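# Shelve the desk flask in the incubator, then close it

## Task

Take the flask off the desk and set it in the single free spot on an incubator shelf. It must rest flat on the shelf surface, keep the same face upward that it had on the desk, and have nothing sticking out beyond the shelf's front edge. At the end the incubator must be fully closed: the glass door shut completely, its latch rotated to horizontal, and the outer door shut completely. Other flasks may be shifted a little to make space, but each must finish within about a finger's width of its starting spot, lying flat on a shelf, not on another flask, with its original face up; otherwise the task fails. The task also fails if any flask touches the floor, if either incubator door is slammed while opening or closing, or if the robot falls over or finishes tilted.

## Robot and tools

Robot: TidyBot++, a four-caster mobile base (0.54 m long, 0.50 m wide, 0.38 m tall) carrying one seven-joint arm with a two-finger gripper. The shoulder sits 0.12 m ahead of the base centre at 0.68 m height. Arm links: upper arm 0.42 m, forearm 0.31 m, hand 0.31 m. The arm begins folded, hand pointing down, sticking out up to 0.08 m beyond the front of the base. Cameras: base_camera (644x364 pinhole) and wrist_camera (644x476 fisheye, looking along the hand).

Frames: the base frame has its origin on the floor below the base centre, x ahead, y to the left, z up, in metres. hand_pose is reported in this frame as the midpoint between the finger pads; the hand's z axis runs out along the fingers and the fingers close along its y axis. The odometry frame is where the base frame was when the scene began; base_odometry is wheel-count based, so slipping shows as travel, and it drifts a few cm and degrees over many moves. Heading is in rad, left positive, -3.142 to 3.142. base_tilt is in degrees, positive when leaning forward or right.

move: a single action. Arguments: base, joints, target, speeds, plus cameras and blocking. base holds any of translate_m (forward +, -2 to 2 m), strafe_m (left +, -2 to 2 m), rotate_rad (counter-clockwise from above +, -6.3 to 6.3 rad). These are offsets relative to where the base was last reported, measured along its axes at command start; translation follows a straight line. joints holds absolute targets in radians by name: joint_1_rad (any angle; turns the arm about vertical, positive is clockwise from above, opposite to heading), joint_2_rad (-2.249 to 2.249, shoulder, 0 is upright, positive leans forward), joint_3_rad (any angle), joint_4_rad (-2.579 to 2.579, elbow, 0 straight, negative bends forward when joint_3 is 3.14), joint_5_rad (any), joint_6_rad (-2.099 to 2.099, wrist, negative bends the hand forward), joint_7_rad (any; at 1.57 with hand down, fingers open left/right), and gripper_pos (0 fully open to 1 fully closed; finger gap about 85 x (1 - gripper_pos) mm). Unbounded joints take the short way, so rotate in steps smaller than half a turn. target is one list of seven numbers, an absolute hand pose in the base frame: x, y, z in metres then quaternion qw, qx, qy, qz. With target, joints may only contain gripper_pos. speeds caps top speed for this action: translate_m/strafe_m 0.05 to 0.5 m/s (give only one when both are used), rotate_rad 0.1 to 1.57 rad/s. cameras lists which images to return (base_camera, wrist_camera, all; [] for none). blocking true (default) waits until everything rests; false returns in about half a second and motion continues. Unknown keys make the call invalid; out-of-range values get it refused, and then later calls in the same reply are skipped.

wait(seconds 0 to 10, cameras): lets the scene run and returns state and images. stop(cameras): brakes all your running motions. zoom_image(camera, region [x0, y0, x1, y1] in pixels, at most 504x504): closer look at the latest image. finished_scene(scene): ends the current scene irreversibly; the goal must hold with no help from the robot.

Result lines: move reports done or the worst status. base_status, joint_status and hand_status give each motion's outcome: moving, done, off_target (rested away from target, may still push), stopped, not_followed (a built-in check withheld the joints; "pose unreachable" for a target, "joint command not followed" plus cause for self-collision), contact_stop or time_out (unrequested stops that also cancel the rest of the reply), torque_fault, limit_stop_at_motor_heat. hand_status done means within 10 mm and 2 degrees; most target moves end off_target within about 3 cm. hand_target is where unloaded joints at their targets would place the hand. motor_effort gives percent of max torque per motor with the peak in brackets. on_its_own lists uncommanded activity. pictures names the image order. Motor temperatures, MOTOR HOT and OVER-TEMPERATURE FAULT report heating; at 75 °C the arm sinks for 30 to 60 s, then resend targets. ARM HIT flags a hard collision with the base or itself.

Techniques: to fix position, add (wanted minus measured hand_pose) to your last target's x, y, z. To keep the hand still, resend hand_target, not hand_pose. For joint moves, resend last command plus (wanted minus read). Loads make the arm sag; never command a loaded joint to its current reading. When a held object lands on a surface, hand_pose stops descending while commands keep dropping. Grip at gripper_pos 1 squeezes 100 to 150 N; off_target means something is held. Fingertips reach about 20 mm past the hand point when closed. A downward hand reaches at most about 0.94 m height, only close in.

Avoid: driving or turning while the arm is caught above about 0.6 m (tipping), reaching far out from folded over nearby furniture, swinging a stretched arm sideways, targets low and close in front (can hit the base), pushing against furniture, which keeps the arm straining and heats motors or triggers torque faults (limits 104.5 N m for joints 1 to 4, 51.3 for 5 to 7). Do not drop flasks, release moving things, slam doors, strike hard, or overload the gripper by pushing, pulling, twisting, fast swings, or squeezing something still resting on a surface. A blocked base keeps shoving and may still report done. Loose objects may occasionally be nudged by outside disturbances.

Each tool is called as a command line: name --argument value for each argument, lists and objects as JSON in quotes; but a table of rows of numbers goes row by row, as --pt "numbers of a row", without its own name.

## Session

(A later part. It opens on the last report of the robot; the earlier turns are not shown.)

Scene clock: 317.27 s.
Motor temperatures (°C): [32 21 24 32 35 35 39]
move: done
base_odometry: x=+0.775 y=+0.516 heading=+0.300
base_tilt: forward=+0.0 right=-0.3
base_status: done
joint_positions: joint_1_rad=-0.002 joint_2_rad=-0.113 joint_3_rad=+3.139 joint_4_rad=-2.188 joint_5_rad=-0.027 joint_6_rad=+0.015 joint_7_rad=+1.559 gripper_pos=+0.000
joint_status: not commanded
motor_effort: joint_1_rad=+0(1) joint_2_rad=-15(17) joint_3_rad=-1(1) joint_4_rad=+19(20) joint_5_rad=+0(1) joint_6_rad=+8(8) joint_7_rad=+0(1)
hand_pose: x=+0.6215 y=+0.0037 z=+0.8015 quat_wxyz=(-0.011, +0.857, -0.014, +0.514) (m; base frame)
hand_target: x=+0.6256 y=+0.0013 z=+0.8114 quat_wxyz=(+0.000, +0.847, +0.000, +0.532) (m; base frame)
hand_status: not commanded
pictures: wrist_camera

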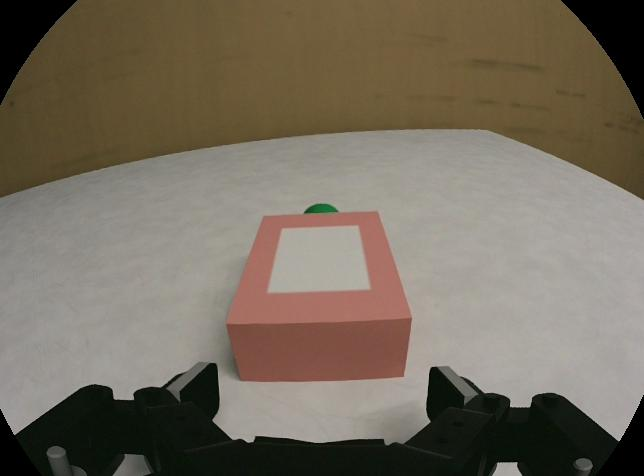

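move --base '{"translate_m": 0.05}' --speeds '{"translate_m": 0.1}' --cameras '["wrist_camera"]'

zoom_image --camera "wrist_camera" --region '[160, 240, 490, 440]'

Scene clock: 326.07 s.
Motor temperatures (°C): [31 21 24 32 35 35 39]
move: done
base_odometry: x=+0.823 y=+0.531 heading=+0.300
base_tilt: forward=+0.1 right=-0.3
base_status: done
joint_positions: joint_1_rad=-0.002 joint_2_rad=-0.112 joint_3_rad=+3.139 joint_4_rad=-2.189 joint_5_rad=-0.027 joint_6_rad=+0.015 joint_7_rad=+1.559 gripper_pos=+0.000
joint_status: not commanded
motor_effort: joint_1_rad=-1(1) joint_2_rad=-15(18) joint_3_rad=+0(2) joint_4_rad=+19(20) joint_5_rad=+0(1) joint_6_rad=+8(8) joint_7_rad=+0(1)
hand_pose: x=+0.6216 y=+0.0037 z=+0.8008 quat_wxyz=(-0.011, +0.858, -0.014, +0.514) (m; base frame)
hand_target: x=+0.6256 y=+0.0013 z=+0.8114 quat_wxyz=(+0.000, +0.847, +0.000, +0.532) (m; base frame)
hand_status: not commanded
pictures: wrist_camera

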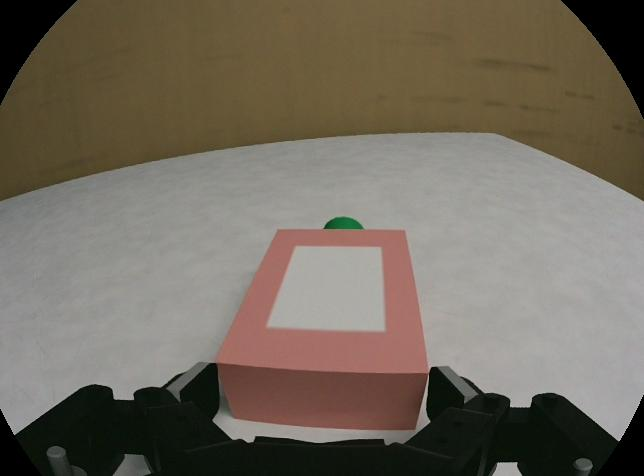

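Scaled by 1.527.

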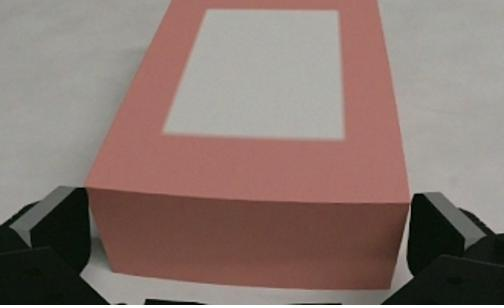

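move --base '{"translate_m": -0.06}' --speeds '{"translate_m": 0.15}' --cameras '[]'

move --base '{"strafe_m": 0.066, "rotate_rad": -0.1}' --cameras '["wrist_camera"]'

Scene clock: 340.97 s.
Motor temperatures (°C): [31 21 24 32 35 35 39]
move: done
base_odometry: x=+0.765 y=+0.513 heading=+0.300
base_tilt: forward=+0.0 right=-0.2
base_status: done
joint_positions: joint_1_rad=-0.002 joint_2_rad=-0.112 joint_3_rad=+3.139 joint_4_rad=-2.189 joint_5_rad=-0.027 joint_6_rad=+0.016 joint_7_rad=+1.559 gripper_pos=+0.000
joint_status: not commanded
motor_effort: joint_1_rad=+0(2) joint_2_rad=-15(18) joint_3_rad=+0(2) joint_4_rad=+19(20) joint_5_rad=+0(1) joint_6_rad=+8(8) joint_7_rad=+0(1)
hand_pose: x=+0.6215 y=+0.0037 z=+0.8009 quat_wxyz=(-0.011, +0.858, -0.014, +0.514) (m; base frame)
hand_target: x=+0.6256 y=+0.0013 z=+0.8114 quat_wxyz=(+0.000, +0.847, +0.000, +0.532) (m; base frame)
hand_status: not commanded
pictures: none
No camera images: "cameras" was empty.

Scene clock: 342.03 s.
Motor temperatures (°C): [31 21 24 32 35 35 39]
move: done
base_odometry: x=+0.746 y=+0.576 heading=+0.199
base_tilt: forward=+0.0 right=-0.3
base_status: done
joint_positions: joint_1_rad=-0.001 joint_2_rad=-0.112 joint_3_rad=+3.141 joint_4_rad=-2.189 joint_5_rad=-0.027 joint_6_rad=+0.016 joint_7_rad=+1.559 gripper_pos=+0.000
joint_status: not commanded
motor_effort: joint_1_rad=-1(3) joint_2_rad=-15(16) joint_3_rad=+0(4) joint_4_rad=+20(20) joint_5_rad=+0(1) joint_6_rad=+8(8) joint_7_rad=+0(1)
hand_pose: x=+0.6215 y=+0.0020 z=+0.8009 quat_wxyz=(-0.010, +0.857, -0.016, +0.514) (m; base frame)
hand_target: x=+0.6256 y=+0.0013 z=+0.8114 quat_wxyz=(+0.000, +0.847, +0.000, +0.532) (m; base frame)
hand_status: not commanded
pictures: wrist_camera

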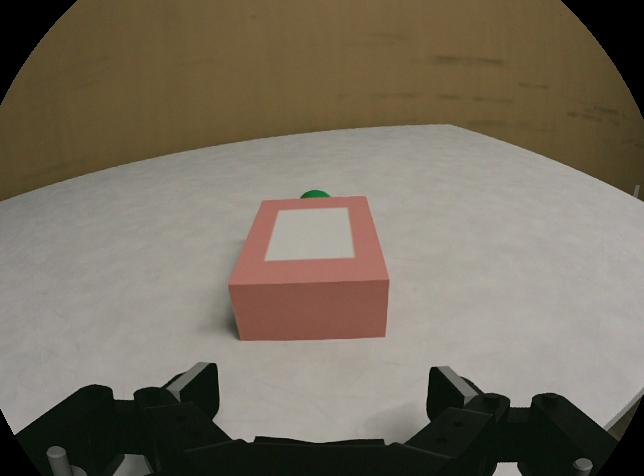

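move --base '{"strafe_m": 0.015, "rotate_rad": -0.015}' --joints '{"joint_5_rad": 0.04, "joint_7_rad": 1.58}' --cameras '["wrist_camera"]'

Scene clock: 368.40 s.
Motor temperatures (°C): [31 21 24 31 35 35 39]
move: done
base_odometry: x=+0.743 y=+0.591 heading=+0.183
base_tilt: forward=+0.1 right=-0.3
base_status: done
joint_positions: joint_1_rad=-0.001 joint_2_rad=-0.112 joint_3_rad=+3.141 joint_4_rad=-2.189 joint_5_rad=+0.000 joint_6_rad=+0.016 joint_7_rad=+1.559 gripper_pos=+0.000
joint_status: all done
motor_effort: joint_1_rad=+0(3) joint_2_rad=-15(16) joint_3_rad=-1(4) joint_4_rad=+19(20) joint_5_rad=+0(1) joint_6_rad=+8(8) joint_7_rad=+1(1)
hand_pose: x=+0.6215 y=+0.0020 z=+0.8009 quat_wxyz=(-0.003, +0.858, -0.005, +0.514) (m; base frame)
hand_target: x=+0.6256 y=+0.0021 z=+0.8114 quat_wxyz=(+0.012, +0.847, +0.021, +0.532) (m; base frame)
hand_status: not commanded
pictures: wrist_camera

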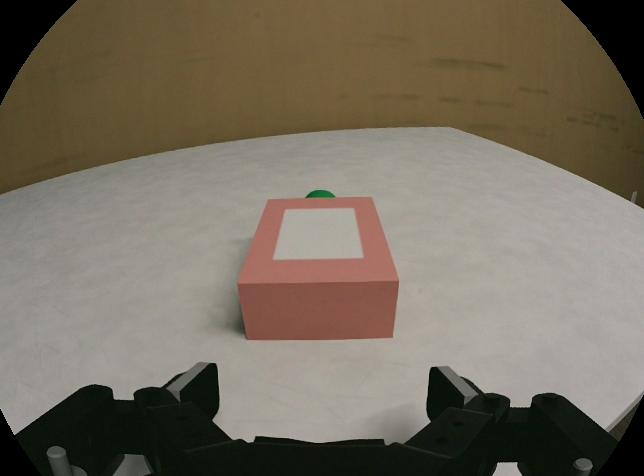

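move --base '{"strafe_m": 0.002, "translate_m": 0.05}' --speeds '{"translate_m": 0.1}' --cameras '["wrist_camera"]'

zoom_image --camera "wrist_camera" --region '[160, 240, 490, 440]'

Scene clock: 377.10 s.
Motor temperatures (°C): [31 21 23 31 35 35 39]
move: done
base_odometry: x=+0.792 y=+0.602 heading=+0.184
base_tilt: forward=+0.0 right=-0.3
base_status: done
joint_positions: joint_1_rad=-0.001 joint_2_rad=-0.112 joint_3_rad=+3.141 joint_4_rad=-2.189 joint_5_rad=+0.000 joint_6_rad=+0.016 joint_7_rad=+1.559 gripper_pos=+0.000
joint_status: not commanded
motor_effort: joint_1_rad=-1(1) joint_2_rad=-15(18) joint_3_rad=+0(2) joint_4_rad=+19(20) joint_5_rad=+1(1) joint_6_rad=+8(9) joint_7_rad=+0(1)
hand_pose: x=+0.6216 y=+0.0020 z=+0.8006 quat_wxyz=(-0.003, +0.858, -0.005, +0.514) (m; base frame)
hand_target: x=+0.6256 y=+0.0021 z=+0.8114 quat_wxyz=(+0.012, +0.847, +0.021, +0.532) (m; base frame)
hand_status: not commanded
pictures: wrist_camera

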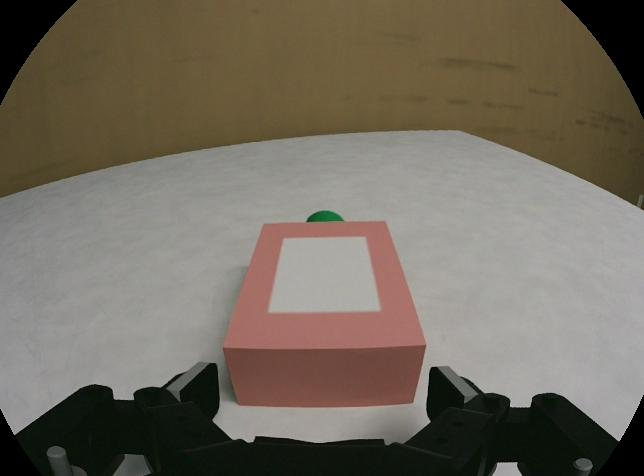

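Scaled by 1.527.

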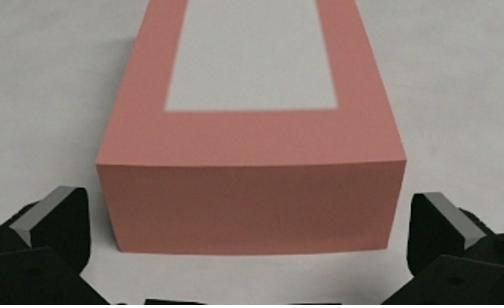

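move --base '{"strafe_m": -0.002, "translate_m": 0.035}' --speeds '{"translate_m": 0.07}' --cameras '["wrist_camera"]'

zoom_image --camera "wrist_camera" --region '[160, 240, 490, 440]'

Scene clock: 382.90 s.
Motor temperatures (°C): [31 21 23 31 35 35 39]
move: done
base_odometry: x=+0.827 y=+0.607 heading=+0.184
base_tilt: forward=+0.0 right=-0.3
base_status: done
joint_positions: joint_1_rad=-0.001 joint_2_rad=-0.111 joint_3_rad=+3.141 joint_4_rad=-2.189 joint_5_rad=+0.000 joint_6_rad=+0.016 joint_7_rad=+1.559 gripper_pos=+0.000
joint_status: not commanded
motor_effort: joint_1_rad=+0(1) joint_2_rad=-15(18) joint_3_rad=-1(1) joint_4_rad=+20(20) joint_5_rad=+0(1) joint_6_rad=+8(8) joint_7_rad=+0(1)
hand_pose: x=+0.6216 y=+0.0020 z=+0.8004 quat_wxyz=(-0.003, +0.858, -0.005, +0.514) (m; base frame)
hand_target: x=+0.6256 y=+0.0021 z=+0.8114 quat_wxyz=(+0.012, +0.847, +0.021, +0.532) (m; base frame)
hand_status: not commanded
pictures: wrist_camera

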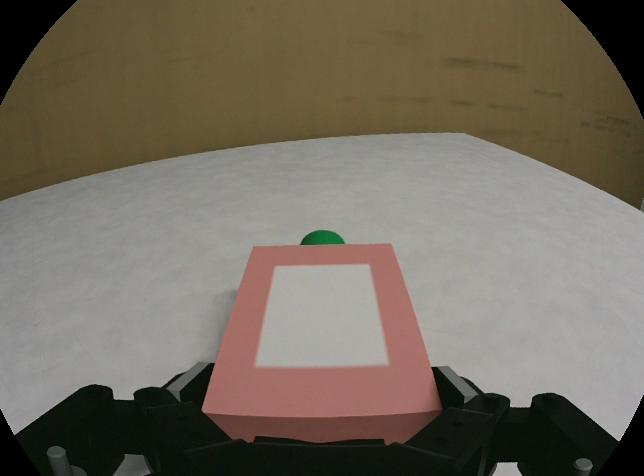

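Scaled by 1.527.

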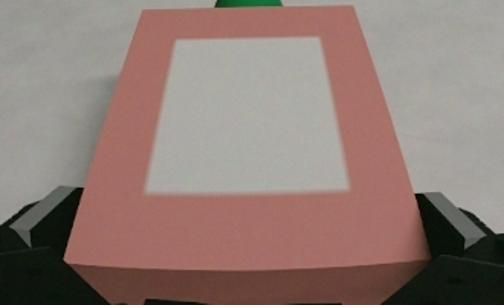

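move --base '{"translate_m": 0.02}' --speeds '{"translate_m": 0.07}' --cameras '[]'

move --joints '{"gripper_pos": 0.1}' --cameras '["wrist_camera"]'

zoom_image --camera "wrist_camera" --region '[160, 240, 490, 440]'

Scene clock: 393.23 s.
Motor temperatures (°C): [31 21 23 31 35 35 39]
move: done
base_odometry: x=+0.846 y=+0.611 heading=+0.184
base_tilt: forward=+0.0 right=-0.3
base_status: done
joint_positions: joint_1_rad=-0.001 joint_2_rad=-0.110 joint_3_rad=+3.141 joint_4_rad=-2.189 joint_5_rad=+0.000 joint_6_rad=+0.017 joint_7_rad=+1.559 gripper_pos=+0.000
joint_status: not commanded
motor_effort: joint_1_rad=+0(1) joint_2_rad=-15(17) joint_3_rad=+0(2) joint_4_rad=+20(20) joint_5_rad=+0(1) joint_6_rad=+8(8) joint_7_rad=+0(1)
hand_pose: x=+0.6217 y=+0.0020 z=+0.8000 quat_wxyz=(-0.003, +0.858, -0.005, +0.514) (m; base frame)
hand_target: x=+0.6256 y=+0.0021 z=+0.8114 quat_wxyz=(+0.012, +0.847, +0.021, +0.532) (m; base frame)
hand_status: not commanded
pictures: none
No camera images: "cameras" was empty.

Scene clock: 393.77 s.
Motor temperatures (°C): [31 21 23 31 35 35 39]
move: off_target
base_odometry: x=+0.846 y=+0.611 heading=+0.184
base_tilt: forward=+0.1 right=-0.3
base_status: not commanded
joint_positions: joint_1_rad=-0.001 joint_2_rad=-0.111 joint_3_rad=+3.141 joint_4_rad=-2.190 joint_5_rad=+0.000 joint_6_rad=+0.019 joint_7_rad=+1.559 gripper_pos=+0.041
joint_status: gripper_pos off_target (ended at +0.041, target +0.100)
motor_effort: joint_1_rad=-1(1) joint_2_rad=-15(16) joint_3_rad=-1(1) joint_4_rad=+19(21) joint_5_rad=+0(1) joint_6_rad=+8(9) joint_7_rad=+1(1)
hand_pose: x=+0.6220 y=+0.0020 z=+0.8007 quat_wxyz=(-0.003, +0.857, -0.005, +0.515) (m; base frame)
hand_target: x=+0.6256 y=+0.0021 z=+0.8114 quat_wxyz=(+0.012, +0.847, +0.021, +0.532) (m; base frame)
hand_status: not commanded
pictures: wrist_camera

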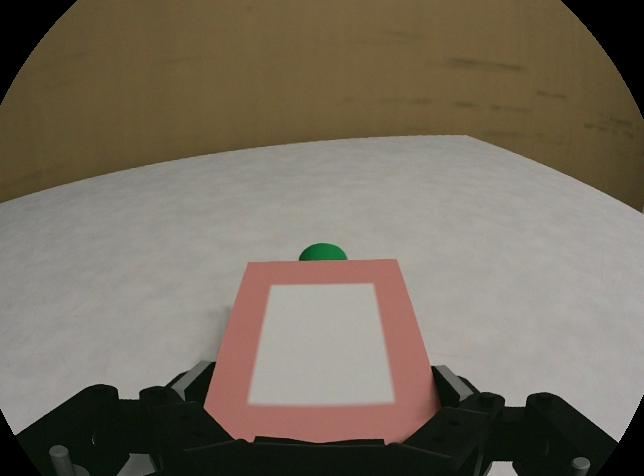

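Scaled by 1.527.

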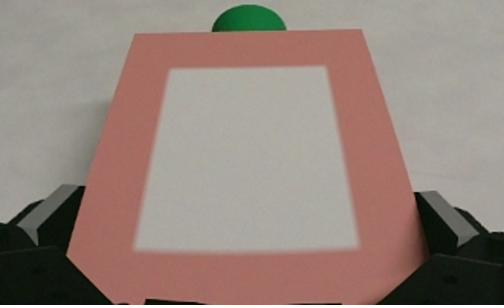

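move --joints '{"gripper_pos": 0.25}' --cameras '[]'

move --joints '{"joint_2_rad": -0.195, "joint_6_rad": -0.02}'

Scene clock: 401.80 s.
Motor temperatures (°C): [31 21 23 31 35 35 39]
move: off_target
base_odometry: x=+0.846 y=+0.611 heading=+0.184
base_tilt: forward=+0.1 right=-0.3
base_status: not commanded
joint_positions: joint_1_rad=-0.001 joint_2_rad=-0.111 joint_3_rad=+3.141 joint_4_rad=-2.190 joint_5_rad=+0.000 joint_6_rad=+0.019 joint_7_rad=+1.559 gripper_pos=+0.041
joint_status: gripper_pos off_target (ended at +0.041, target +0.250)
motor_effort: joint_1_rad=+0(1) joint_2_rad=-15(15) joint_3_rad=-1(1) joint_4_rad=+19(19) joint_5_rad=+0(1) joint_6_rad=+8(8) joint_7_rad=+1(1)
hand_pose: x=+0.6220 y=+0.0020 z=+0.8007 quat_wxyz=(-0.003, +0.857, -0.005, +0.515) (m; base frame)
hand_target: x=+0.6256 y=+0.0021 z=+0.8114 quat_wxyz=(+0.012, +0.847, +0.021, +0.532) (m; base frame)
hand_status: not commanded
pictures: none
No camera images: "cameras" was empty.

Scene clock: 402.70 s.
Motor temperatures (°C): [31 21 23 31 35 35 39]
move: done
base_odometry: x=+0.846 y=+0.611 heading=+0.184
base_tilt: forward=+0.1 right=-0.3
base_status: not commanded
joint_positions: joint_1_rad=-0.001 joint_2_rad=-0.178 joint_3_rad=+3.141 joint_4_rad=-2.192 joint_5_rad=+0.000 joint_6_rad=+0.002 joint_7_rad=+1.559 gripper_pos=+0.041
joint_status: all done
motor_effort: joint_1_rad=-1(1) joint_2_rad=-14(18) joint_3_rad=-1(1) joint_4_rad=+21(21) joint_5_rad=+0(1) joint_6_rad=+9(9) joint_7_rad=+1(1)
hand_pose: x=+0.6100 y=+0.0020 z=+0.8282 quat_wxyz=(-0.003, +0.845, -0.005, +0.535) (m; base frame)
hand_target: x=+0.6037 y=+0.0011 z=+0.8286 quat_wxyz=(+0.013, +0.847, +0.021, +0.532) (m; base frame)
hand_status: not commanded
pictures: base_camera, wrist_camera

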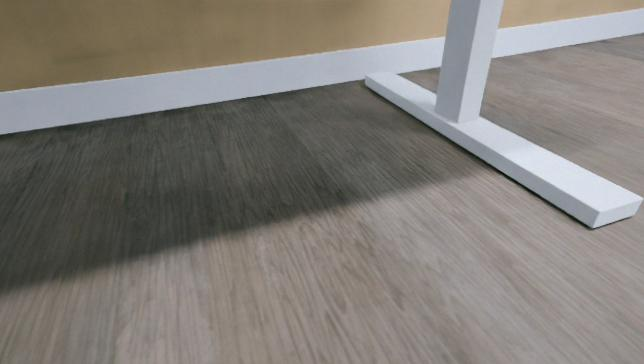

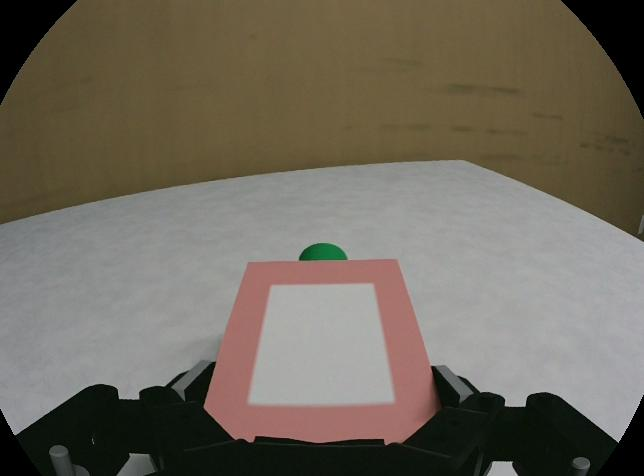

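move --joints '{"joint_2_rad": -0.51, "joint_4_rad": -1.93, "joint_6_rad": -0.61}' --cameras '[]'

move --base '{"translate_m": -0.6}' --speeds '{"translate_m": 0.35}' --cameras '["wrist_camera"]'

Scene clock: 435.27 s.
Motor temperatures (°C): [31 21 23 31 35 35 39]
move: done
base_odometry: x=+0.846 y=+0.611 heading=+0.184
base_tilt: forward=+0.1 right=-0.4
base_status: not commanded
joint_positions: joint_1_rad=-0.001 joint_2_rad=-0.502 joint_3_rad=+3.141 joint_4_rad=-1.949 joint_5_rad=+0.000 joint_6_rad=-0.559 joint_7_rad=+1.559 gripper_pos=+0.041
joint_status: all done
motor_effort: joint_1_rad=+0(1) joint_2_rad=-4(16) joint_3_rad=+0(1) joint_4_rad=+23(24) joint_5_rad=+0(1) joint_6_rad=+9(10) joint_7_rad=+0(1)
hand_pose: x=+0.5106 y=+0.0019 z=+0.9583 quat_wxyz=(-0.003, +0.843, -0.004, +0.538) (m; base frame)
hand_target: x=+0.5034 y=-0.0058 z=+0.9584 quat_wxyz=(+0.021, +0.849, +0.012, +0.527) (m; base frame)
hand_status: not commanded
pictures: none
No camera images: "cameras" was empty.

Scene clock: 438.07 s.
Motor temperatures (°C): [31 21 23 31 35 35 39]
move: done
base_odometry: x=+0.256 y=+0.501 heading=+0.184
base_tilt: forward=+0.0 right=-0.3
base_status: done
joint_positions: joint_1_rad=-0.001 joint_2_rad=-0.505 joint_3_rad=+3.141 joint_4_rad=-1.949 joint_5_rad=+0.000 joint_6_rad=-0.564 joint_7_rad=+1.559 gripper_pos=+0.041
joint_status: not commanded
motor_effort: joint_1_rad=+0(1) joint_2_rad=-4(7) joint_3_rad=+0(2) joint_4_rad=+22(23) joint_5_rad=+0(1) joint_6_rad=+9(9) joint_7_rad=+1(1)
hand_pose: x=+0.5092 y=+0.0019 z=+0.9578 quat_wxyz=(-0.003, +0.844, -0.004, +0.537) (m; base frame)
hand_target: x=+0.5034 y=-0.0058 z=+0.9584 quat_wxyz=(+0.021, +0.849, +0.012, +0.527) (m; base frame)
hand_status: not commanded
pictures: wrist_camera

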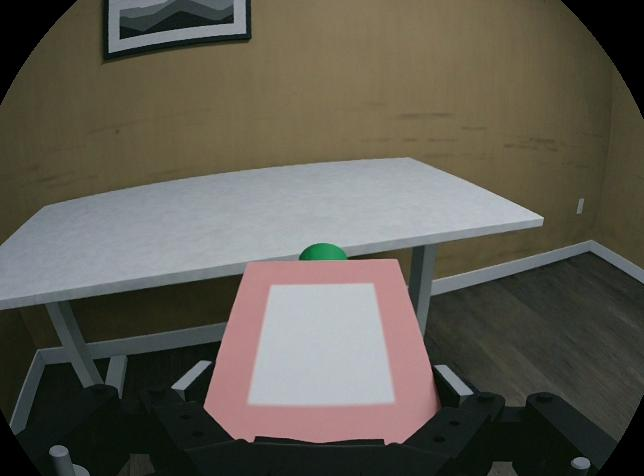

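move --base '{"rotate_rad": -0.924}' --speeds '{"rotate_rad": 0.7}' --cameras '[]'

move --base '{"translate_m": 0.3, "strafe_m": -0.9}' --speeds '{"translate_m": 0.3}'

Scene clock: 449.93 s.
Motor temperatures (°C): [31 21 23 32 35 35 39]
move: done
base_odometry: x=+0.256 y=+0.501 heading=-0.740
base_tilt: forward=+0.0 right=-0.3
base_status: done
joint_positions: joint_1_rad=-0.001 joint_2_rad=-0.505 joint_3_rad=+3.141 joint_4_rad=-1.949 joint_5_rad=+0.000 joint_6_rad=-0.564 joint_7_rad=+1.559 gripper_pos=+0.041
joint_status: not commanded
motor_effort: joint_1_rad=-1(2) joint_2_rad=-4(5) joint_3_rad=+0(2) joint_4_rad=+22(23) joint_5_rad=+0(1) joint_6_rad=+9(9) joint_7_rad=+0(1)
hand_pose: x=+0.5092 y=+0.0019 z=+0.9578 quat_wxyz=(-0.003, +0.844, -0.004, +0.537) (m; base frame)
hand_target: x=+0.5034 y=-0.0058 z=+0.9584 quat_wxyz=(+0.021, +0.849, +0.012, +0.527) (m; base frame)
hand_status: not commanded
pictures: none
No camera images: "cameras" was empty.

Scene clock: 454.00 s.
Motor temperatures (°C): [31 21 23 32 35 35 39]
move: done
base_odometry: x=-0.129 y=-0.366 heading=-0.741
base_tilt: forward=+0.1 right=-0.3
base_status: done
joint_positions: joint_1_rad=-0.001 joint_2_rad=-0.505 joint_3_rad=+3.141 joint_4_rad=-1.949 joint_5_rad=+0.000 joint_6_rad=-0.565 joint_7_rad=+1.559 gripper_pos=+0.041
joint_status: not commanded
motor_effort: joint_1_rad=+0(1) joint_2_rad=-4(5) joint_3_rad=+0(2) joint_4_rad=+22(23) joint_5_rad=+0(1) joint_6_rad=+9(9) joint_7_rad=+0(1)
hand_pose: x=+0.5092 y=+0.0019 z=+0.9578 quat_wxyz=(-0.003, +0.844, -0.004, +0.537) (m; base frame)
hand_target: x=+0.5034 y=-0.0058 z=+0.9584 quat_wxyz=(+0.021, +0.849, +0.012, +0.527) (m; base frame)
hand_status: not commanded
pictures: base_camera, wrist_camera

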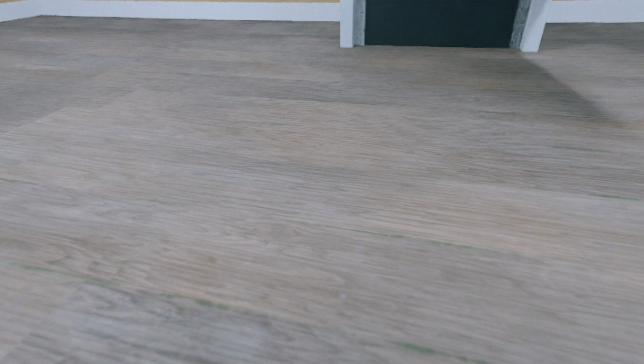

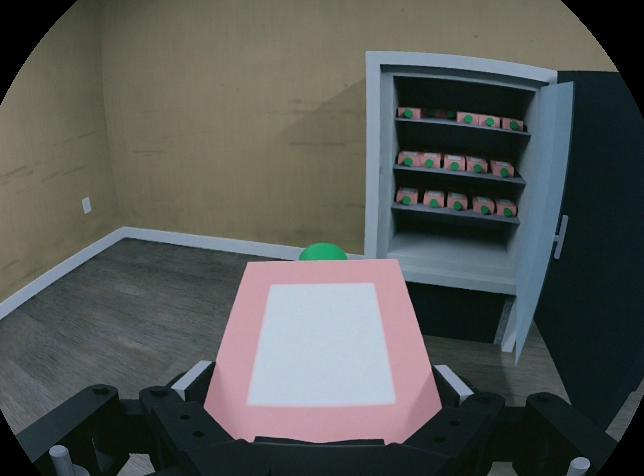

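move --base '{"strafe_m": -0.45, "translate_m": 0.1}' --speeds '{"strafe_m": 0.3}'

zoom_image --camera "wrist_camera" --region '[220, 20, 540, 300]'

Scene clock: 465.87 s.
Motor temperatures (°C): [31 21 23 32 35 35 39]
move: done
base_odometry: x=-0.359 y=-0.766 heading=-0.740
base_tilt: forward=+0.0 right=-0.3
base_status: done
joint_positions: joint_1_rad=-0.001 joint_2_rad=-0.505 joint_3_rad=+3.141 joint_4_rad=-1.949 joint_5_rad=+0.000 joint_6_rad=-0.565 joint_7_rad=+1.559 gripper_pos=+0.041
joint_status: not commanded
motor_effort: joint_1_rad=-1(2) joint_2_rad=-4(5) joint_3_rad=+0(2) joint_4_rad=+22(23) joint_5_rad=+0(1) joint_6_rad=+9(9) joint_7_rad=+1(1)
hand_pose: x=+0.5092 y=+0.0019 z=+0.9578 quat_wxyz=(-0.003, +0.844, -0.004, +0.537) (m; base frame)
hand_target: x=+0.5034 y=-0.0058 z=+0.9584 quat_wxyz=(+0.021, +0.849, +0.012, +0.527) (m; base frame)
hand_status: not commanded
pictures: base_camera, wrist_camera

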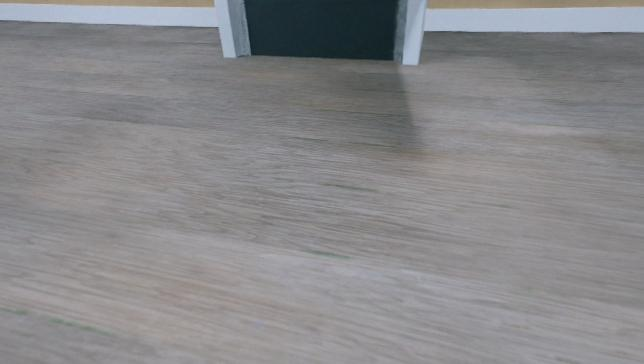

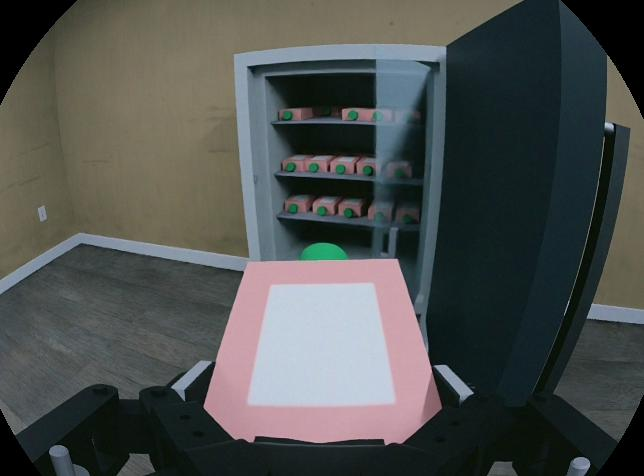

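Scaled by 1.575.

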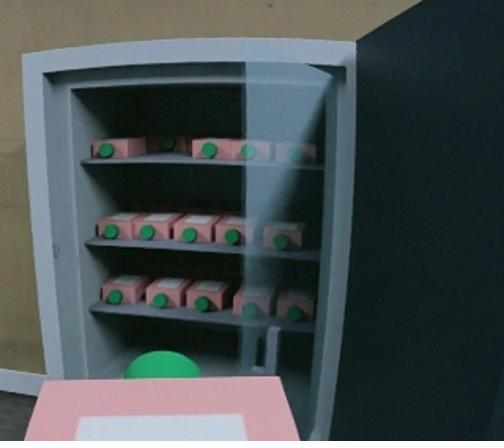

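zoom_image --camera "base_camera" --region '[140, 0, 500, 120]'

move --joints '{"joint_2_rad": 0.105, "joint_4_rad": -1.32, "joint_6_rad": -0.65}'

Scaled by 1.400.

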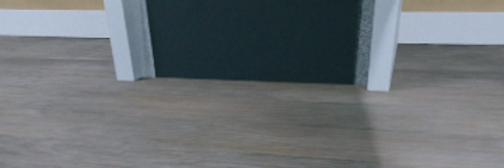

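Scene clock: 549.73 s.
Motor temperatures (°C): [31 21 23 32 35 35 39]
move: done
base_odometry: x=-0.359 y=-0.766 heading=-0.740
base_tilt: forward=+0.0 right=-0.3
base_status: not commanded
joint_positions: joint_1_rad=-0.001 joint_2_rad=+0.113 joint_3_rad=+3.141 joint_4_rad=-1.346 joint_5_rad=+0.000 joint_6_rad=-0.601 joint_7_rad=+1.559 gripper_pos=+0.041
joint_status: all done
motor_effort: joint_1_rad=+0(1) joint_2_rad=-27(28) joint_3_rad=-1(2) joint_4_rad=+22(23) joint_5_rad=+0(1) joint_6_rad=+9(10) joint_7_rad=+0(1)
hand_pose: x=+0.7536 y=+0.0021 z=+0.9887 quat_wxyz=(-0.003, +0.857, -0.005, +0.515) (m; base frame)
hand_target: x=+0.7467 y=-0.0062 z=+0.9957 quat_wxyz=(+0.021, +0.861, +0.012, +0.508) (m; base frame)
hand_status: not commanded
pictures: base_camera, wrist_camera

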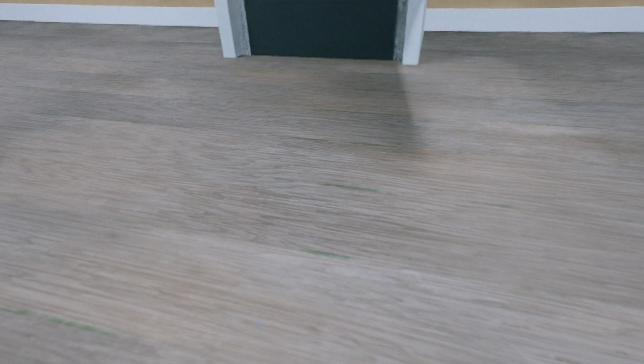

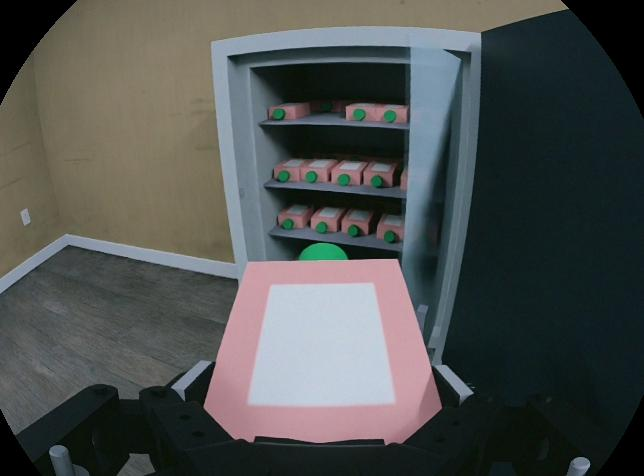

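move --base '{"rotate_rad": -0.1, "strafe_m": 0.06}' --speeds '{"rotate_rad": 0.3}'

zoom_image --camera "wrist_camera" --region '[190, 10, 510, 250]'

zoom_image --camera "base_camera" --region '[140, 0, 500, 120]'

Scene clock: 591.80 s.
Motor temperatures (°C): [31 21 23 32 35 35 39]
move: done
base_odometry: x=-0.318 y=-0.722 heading=-0.841
base_tilt: forward=+0.0 right=-0.3
base_status: done
joint_positions: joint_1_rad=+0.000 joint_2_rad=+0.113 joint_3_rad=+3.141 joint_4_rad=-1.344 joint_5_rad=+0.000 joint_6_rad=-0.602 joint_7_rad=+1.559 gripper_pos=+0.041
joint_status: not commanded
motor_effort: joint_1_rad=+1(4) joint_2_rad=-27(28) joint_3_rad=+0(3) joint_4_rad=+22(23) joint_5_rad=+0(1) joint_6_rad=+9(9) joint_7_rad=+0(1)
hand_pose: x=+0.7537 y=+0.0020 z=+0.9896 quat_wxyz=(-0.003, +0.857, -0.005, +0.515) (m; base frame)
hand_target: x=+0.7467 y=-0.0062 z=+0.9957 quat_wxyz=(+0.021, +0.861, +0.012, +0.508) (m; base frame)
hand_status: not commanded
pictures: base_camera, wrist_camera

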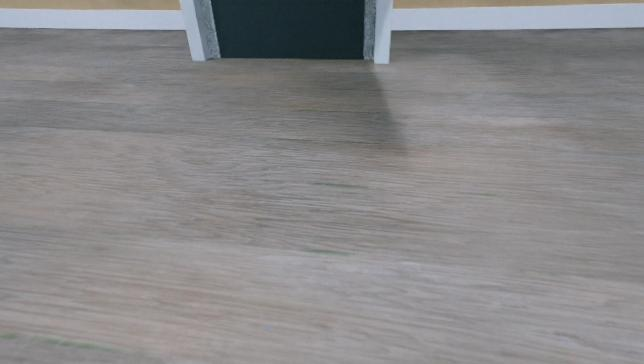

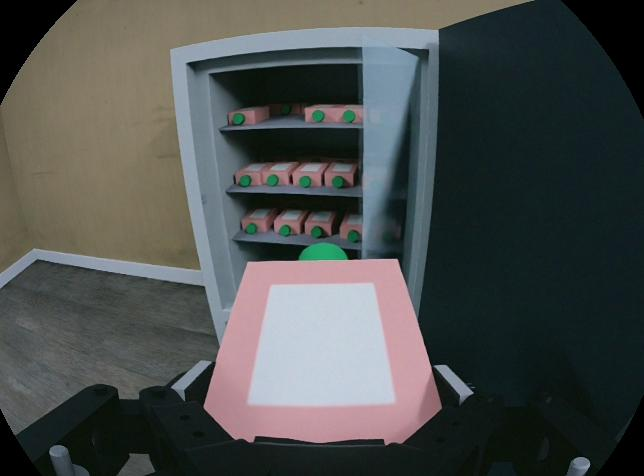

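Scaled by 1.575.

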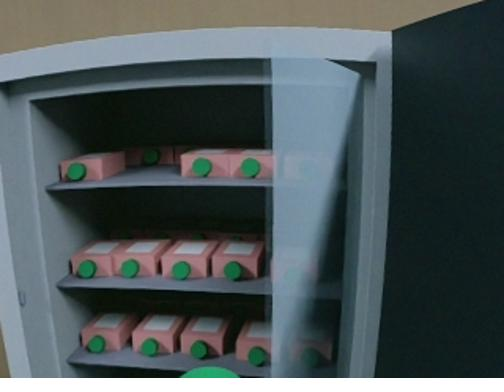

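Scaled by 1.400.

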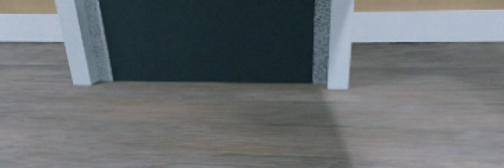

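move --base '{"rotate_rad": -0.015, "strafe_m": 0.12, "translate_m": 0.3}' --speeds '{"rotate_rad": 0.3, "translate_m": 0.25}'

zoom_image --camera "wrist_camera" --region '[190, 10, 510, 250]'

Scene clock: 621.27 s.
Motor temperatures (°C): [31 21 23 32 35 35 39]
move: done
base_odometry: x=-0.029 y=-0.865 heading=-0.855
base_tilt: forward=+0.0 right=-0.2
base_status: done
joint_positions: joint_1_rad=+0.003 joint_2_rad=+0.118 joint_3_rad=+3.142 joint_4_rad=-1.342 joint_5_rad=+0.000 joint_6_rad=-0.604 joint_7_rad=+1.559 gripper_pos=+0.041
joint_status: not commanded
motor_effort: joint_1_rad=+0(5) joint_2_rad=-27(30) joint_3_rad=-1(4) joint_4_rad=+22(23) joint_5_rad=+0(1) joint_6_rad=+9(9) joint_7_rad=+1(1)
hand_pose: x=+0.7551 y=-0.0002 z=+0.9871 quat_wxyz=(-0.002, +0.858, -0.006, +0.513) (m; base frame)
hand_target: x=+0.7467 y=-0.0062 z=+0.9957 quat_wxyz=(+0.021, +0.861, +0.012, +0.508) (m; base frame)
hand_status: not commanded
pictures: base_camera, wrist_camera

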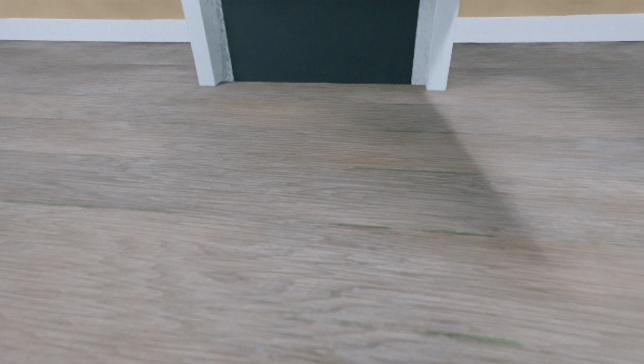

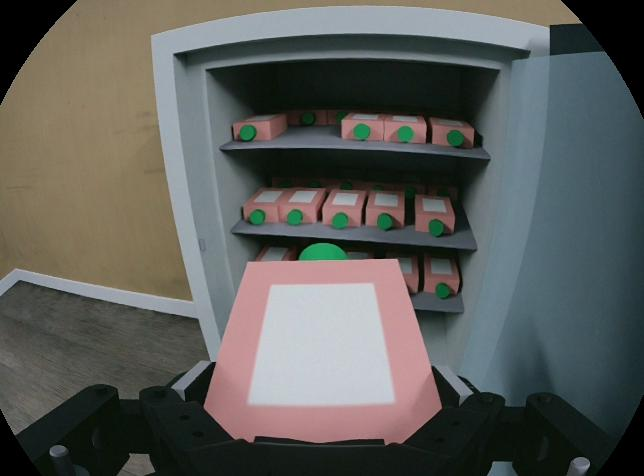

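Scaled by 1.575.

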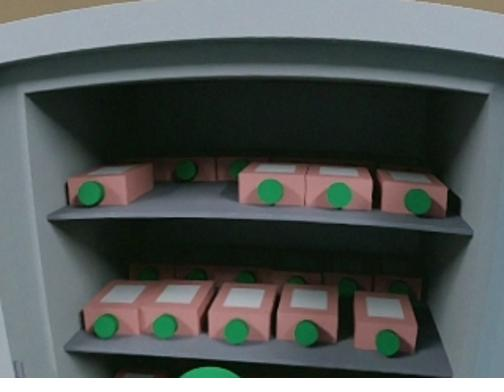

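move --base '{"rotate_rad": -0.07, "strafe_m": 0.115}' --speeds '{"rotate_rad": 0.3, "strafe_m": 0.25}'

zoom_image --camera "wrist_camera" --region '[150, 0, 530, 270]'

Scene clock: 666.23 s.
Motor temperatures (°C): [31 22 23 32 35 34 39]
move: done
base_odometry: x=+0.058 y=-0.790 heading=-0.926
base_tilt: forward=+0.1 right=-0.4
base_status: done
joint_positions: joint_1_rad=-0.003 joint_2_rad=+0.118 joint_3_rad=+3.138 joint_4_rad=-1.342 joint_5_rad=+0.000 joint_6_rad=-0.605 joint_7_rad=+1.559 gripper_pos=+0.041
joint_status: not commanded
motor_effort: joint_1_rad=+0(5) joint_2_rad=-26(28) joint_3_rad=-1(5) joint_4_rad=+23(23) joint_5_rad=+0(1) joint_6_rad=+9(9) joint_7_rad=+0(1)
hand_pose: x=+0.7550 y=+0.0055 z=+0.9871 quat_wxyz=(-0.005, +0.858, -0.002, +0.513) (m; base frame)
hand_target: x=+0.7467 y=-0.0062 z=+0.9957 quat_wxyz=(+0.021, +0.861, +0.012, +0.508) (m; base frame)
hand_status: not commanded
pictures: base_camera, wrist_camera

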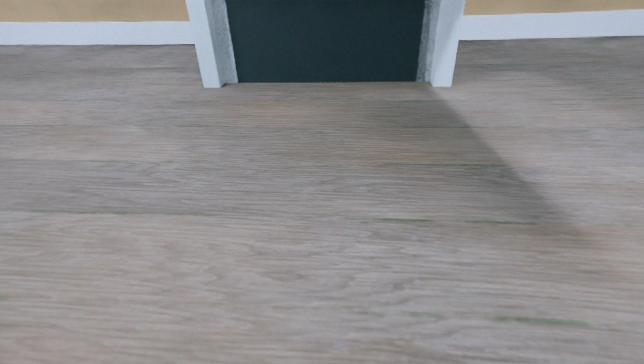

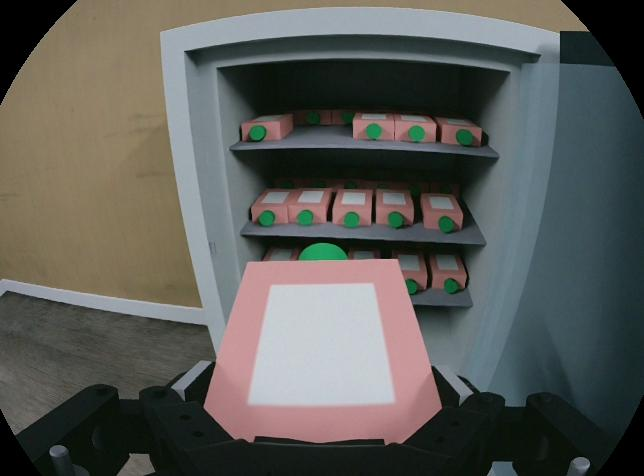

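Scaled by 1.326.

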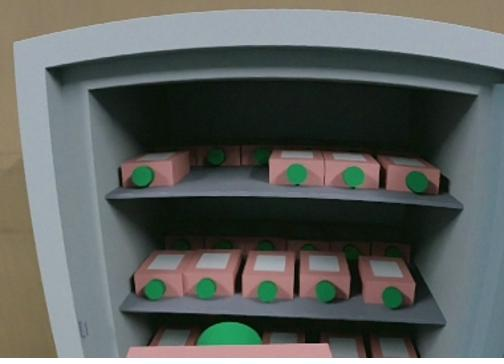

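move --base '{"translate_m": 0.42}' --speeds '{"translate_m": 0.2}'

zoom_image --camera "wrist_camera" --region '[150, 0, 530, 270]'

Scene clock: 681.07 s.
Motor temperatures (°C): [31 22 23 32 35 34 39]
move: done
base_odometry: x=+0.311 y=-1.125 heading=-0.926
base_tilt: forward=+0.1 right=-0.3
base_status: done
joint_positions: joint_1_rad=-0.003 joint_2_rad=+0.121 joint_3_rad=+3.138 joint_4_rad=-1.341 joint_5_rad=+0.000 joint_6_rad=-0.606 joint_7_rad=+1.559 gripper_pos=+0.041
joint_status: not commanded
motor_effort: joint_1_rad=-1(2) joint_2_rad=-27(30) joint_3_rad=+0(2) joint_4_rad=+23(24) joint_5_rad=+0(1) joint_6_rad=+9(9) joint_7_rad=+1(1)
hand_pose: x=+0.7558 y=+0.0055 z=+0.9854 quat_wxyz=(-0.005, +0.859, -0.002, +0.512) (m; base frame)
hand_target: x=+0.7467 y=-0.0062 z=+0.9957 quat_wxyz=(+0.021, +0.861, +0.012, +0.508) (m; base frame)
hand_status: not commanded
pictures: base_camera, wrist_camera

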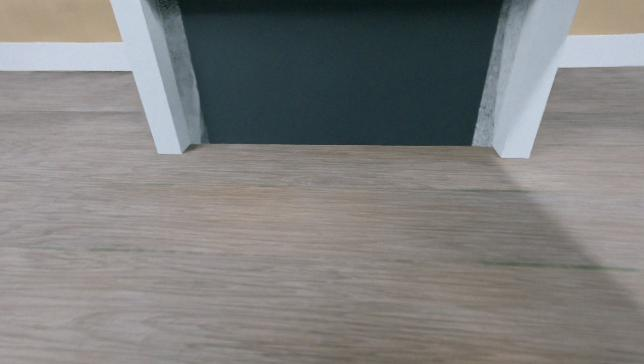

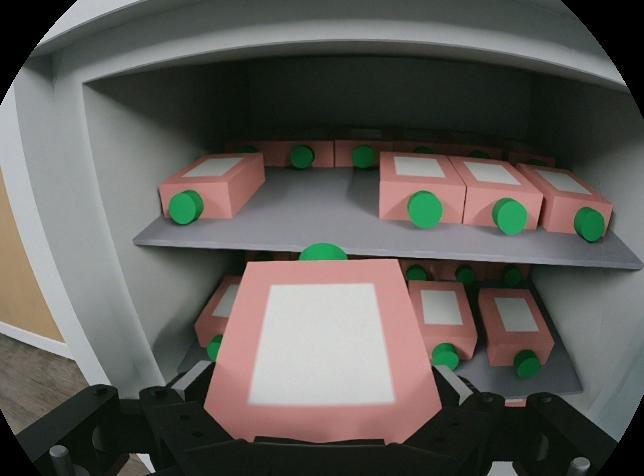

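Scaled by 1.326.

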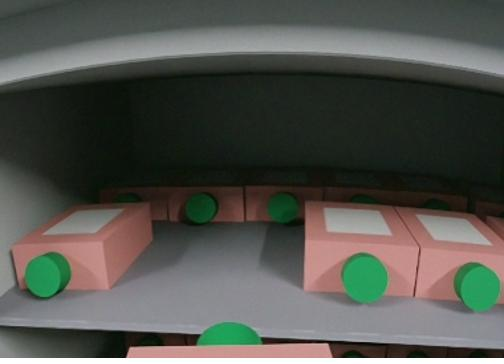

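move --joints '{"joint_2_rad": 0.15, "joint_4_rad": -1.107, "joint_6_rad": -0.812}' --cameras '["wrist_camera"]'

zoom_image --camera "wrist_camera" --region '[120, 60, 520, 360]'

Scene clock: 704.33 s.
Motor temperatures (°C): [31 22 23 32 35 34 39]
move: done
base_odometry: x=+0.311 y=-1.125 heading=-0.926
base_tilt: forward=+0.1 right=-0.4
base_status: not commanded
joint_positions: joint_1_rad=-0.003 joint_2_rad=+0.147 joint_3_rad=+3.138 joint_4_rad=-1.128 joint_5_rad=+0.000 joint_6_rad=-0.763 joint_7_rad=+1.559 gripper_pos=+0.041
joint_status: all done
motor_effort: joint_1_rad=+0(1) joint_2_rad=-27(28) joint_3_rad=-2(2) joint_4_rad=+22(24) joint_5_rad=+0(1) joint_6_rad=+9(10) joint_7_rad=+0(1)
hand_pose: x=+0.7591 y=+0.0055 z=+1.0501 quat_wxyz=(-0.005, +0.851, -0.002, +0.525) (m; base frame)
hand_target: x=+0.7543 y=-0.0077 z=+1.0463 quat_wxyz=(+0.022, +0.859, +0.008, +0.511) (m; base frame)
hand_status: not commanded
pictures: wrist_camera

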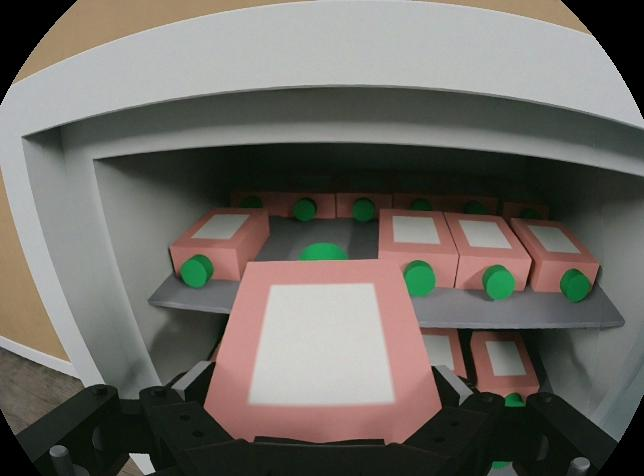

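Scaled by 1.260.

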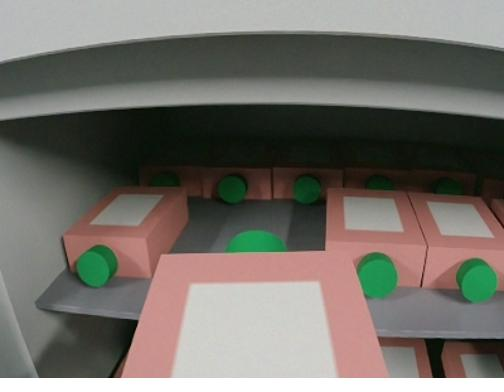

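move --joints '{"joint_2_rad": 0.1235, "joint_4_rad": -1.233, "joint_6_rad": -0.716}' --base '{"strafe_m": 0.01}' --cameras '["wrist_camera"]'

zoom_image --camera "wrist_camera" --region '[120, 60, 520, 360]'

Scene clock: 753.53 s.
Motor temperatures (°C): [31 22 23 32 35 34 39]
move: done
base_odometry: x=+0.319 y=-1.119 heading=-0.926
base_tilt: forward=+0.1 right=-0.3
base_status: done
joint_positions: joint_1_rad=-0.003 joint_2_rad=+0.145 joint_3_rad=+3.139 joint_4_rad=-1.233 joint_5_rad=+0.000 joint_6_rad=-0.755 joint_7_rad=+1.559 gripper_pos=+0.041
joint_status: all done
motor_effort: joint_1_rad=-1(3) joint_2_rad=-27(29) joint_3_rad=-1(4) joint_4_rad=+22(24) joint_5_rad=+0(1) joint_6_rad=+8(9) joint_7_rad=+0(1)
hand_pose: x=+0.7517 y=+0.0051 z=+0.9920 quat_wxyz=(-0.005, +0.876, -0.003, +0.483) (m; base frame)
hand_target: x=+0.7509 y=-0.0068 z=+1.0167 quat_wxyz=(+0.021, +0.860, +0.010, +0.509) (m; base frame)
hand_status: not commanded
pictures: wrist_camera

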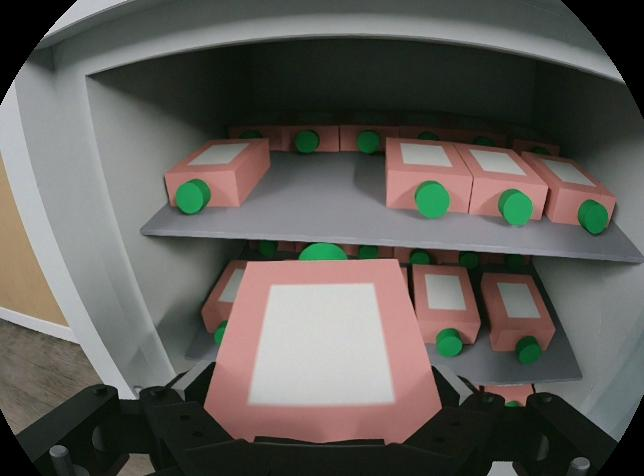

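Scaled by 1.260.

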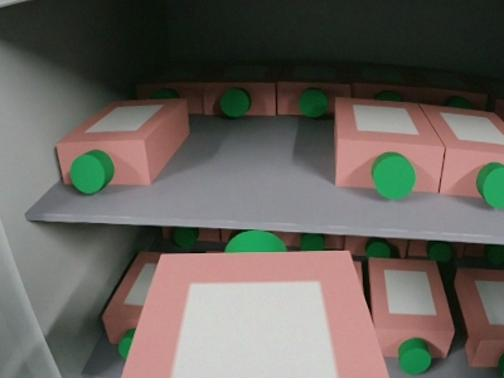

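move --joints '{"joint_2_rad": 0.105, "joint_4_rad": -1.233, "joint_6_rad": -0.65}' --cameras '["wrist_camera"]'

zoom_image --camera "wrist_camera" --region '[120, 60, 520, 360]'

Scene clock: 761.40 s.
Motor temperatures (°C): [31 22 23 32 35 34 39]
move: done
base_odometry: x=+0.319 y=-1.119 heading=-0.926
base_tilt: forward=+0.1 right=-0.4
base_status: not commanded
joint_positions: joint_1_rad=-0.003 joint_2_rad=+0.130 joint_3_rad=+3.139 joint_4_rad=-1.235 joint_5_rad=+0.000 joint_6_rad=-0.691 joint_7_rad=+1.559 gripper_pos=+0.041
joint_status: all done
motor_effort: joint_1_rad=-1(1) joint_2_rad=-27(30) joint_3_rad=-1(1) joint_4_rad=+22(24) joint_5_rad=+0(1) joint_6_rad=+9(10) joint_7_rad=+0(1)
hand_pose: x=+0.7566 y=+0.0051 z=+1.0182 quat_wxyz=(-0.005, +0.856, -0.003, +0.517) (m; base frame)
hand_target: x=+0.7535 y=-0.0062 z=+1.0468 quat_wxyz=(+0.021, +0.838, +0.011, +0.545) (m; base frame)
hand_status: not commanded
pictures: wrist_camera

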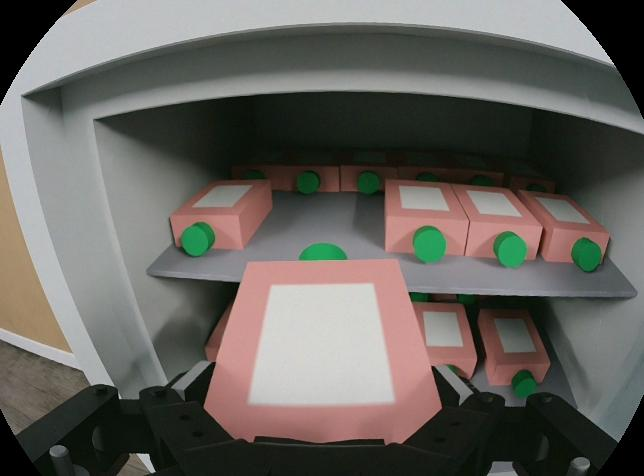

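Scaled by 1.260.

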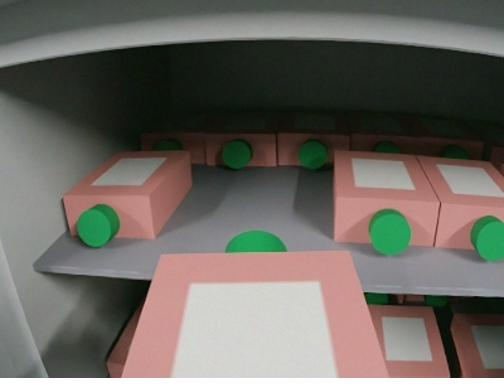

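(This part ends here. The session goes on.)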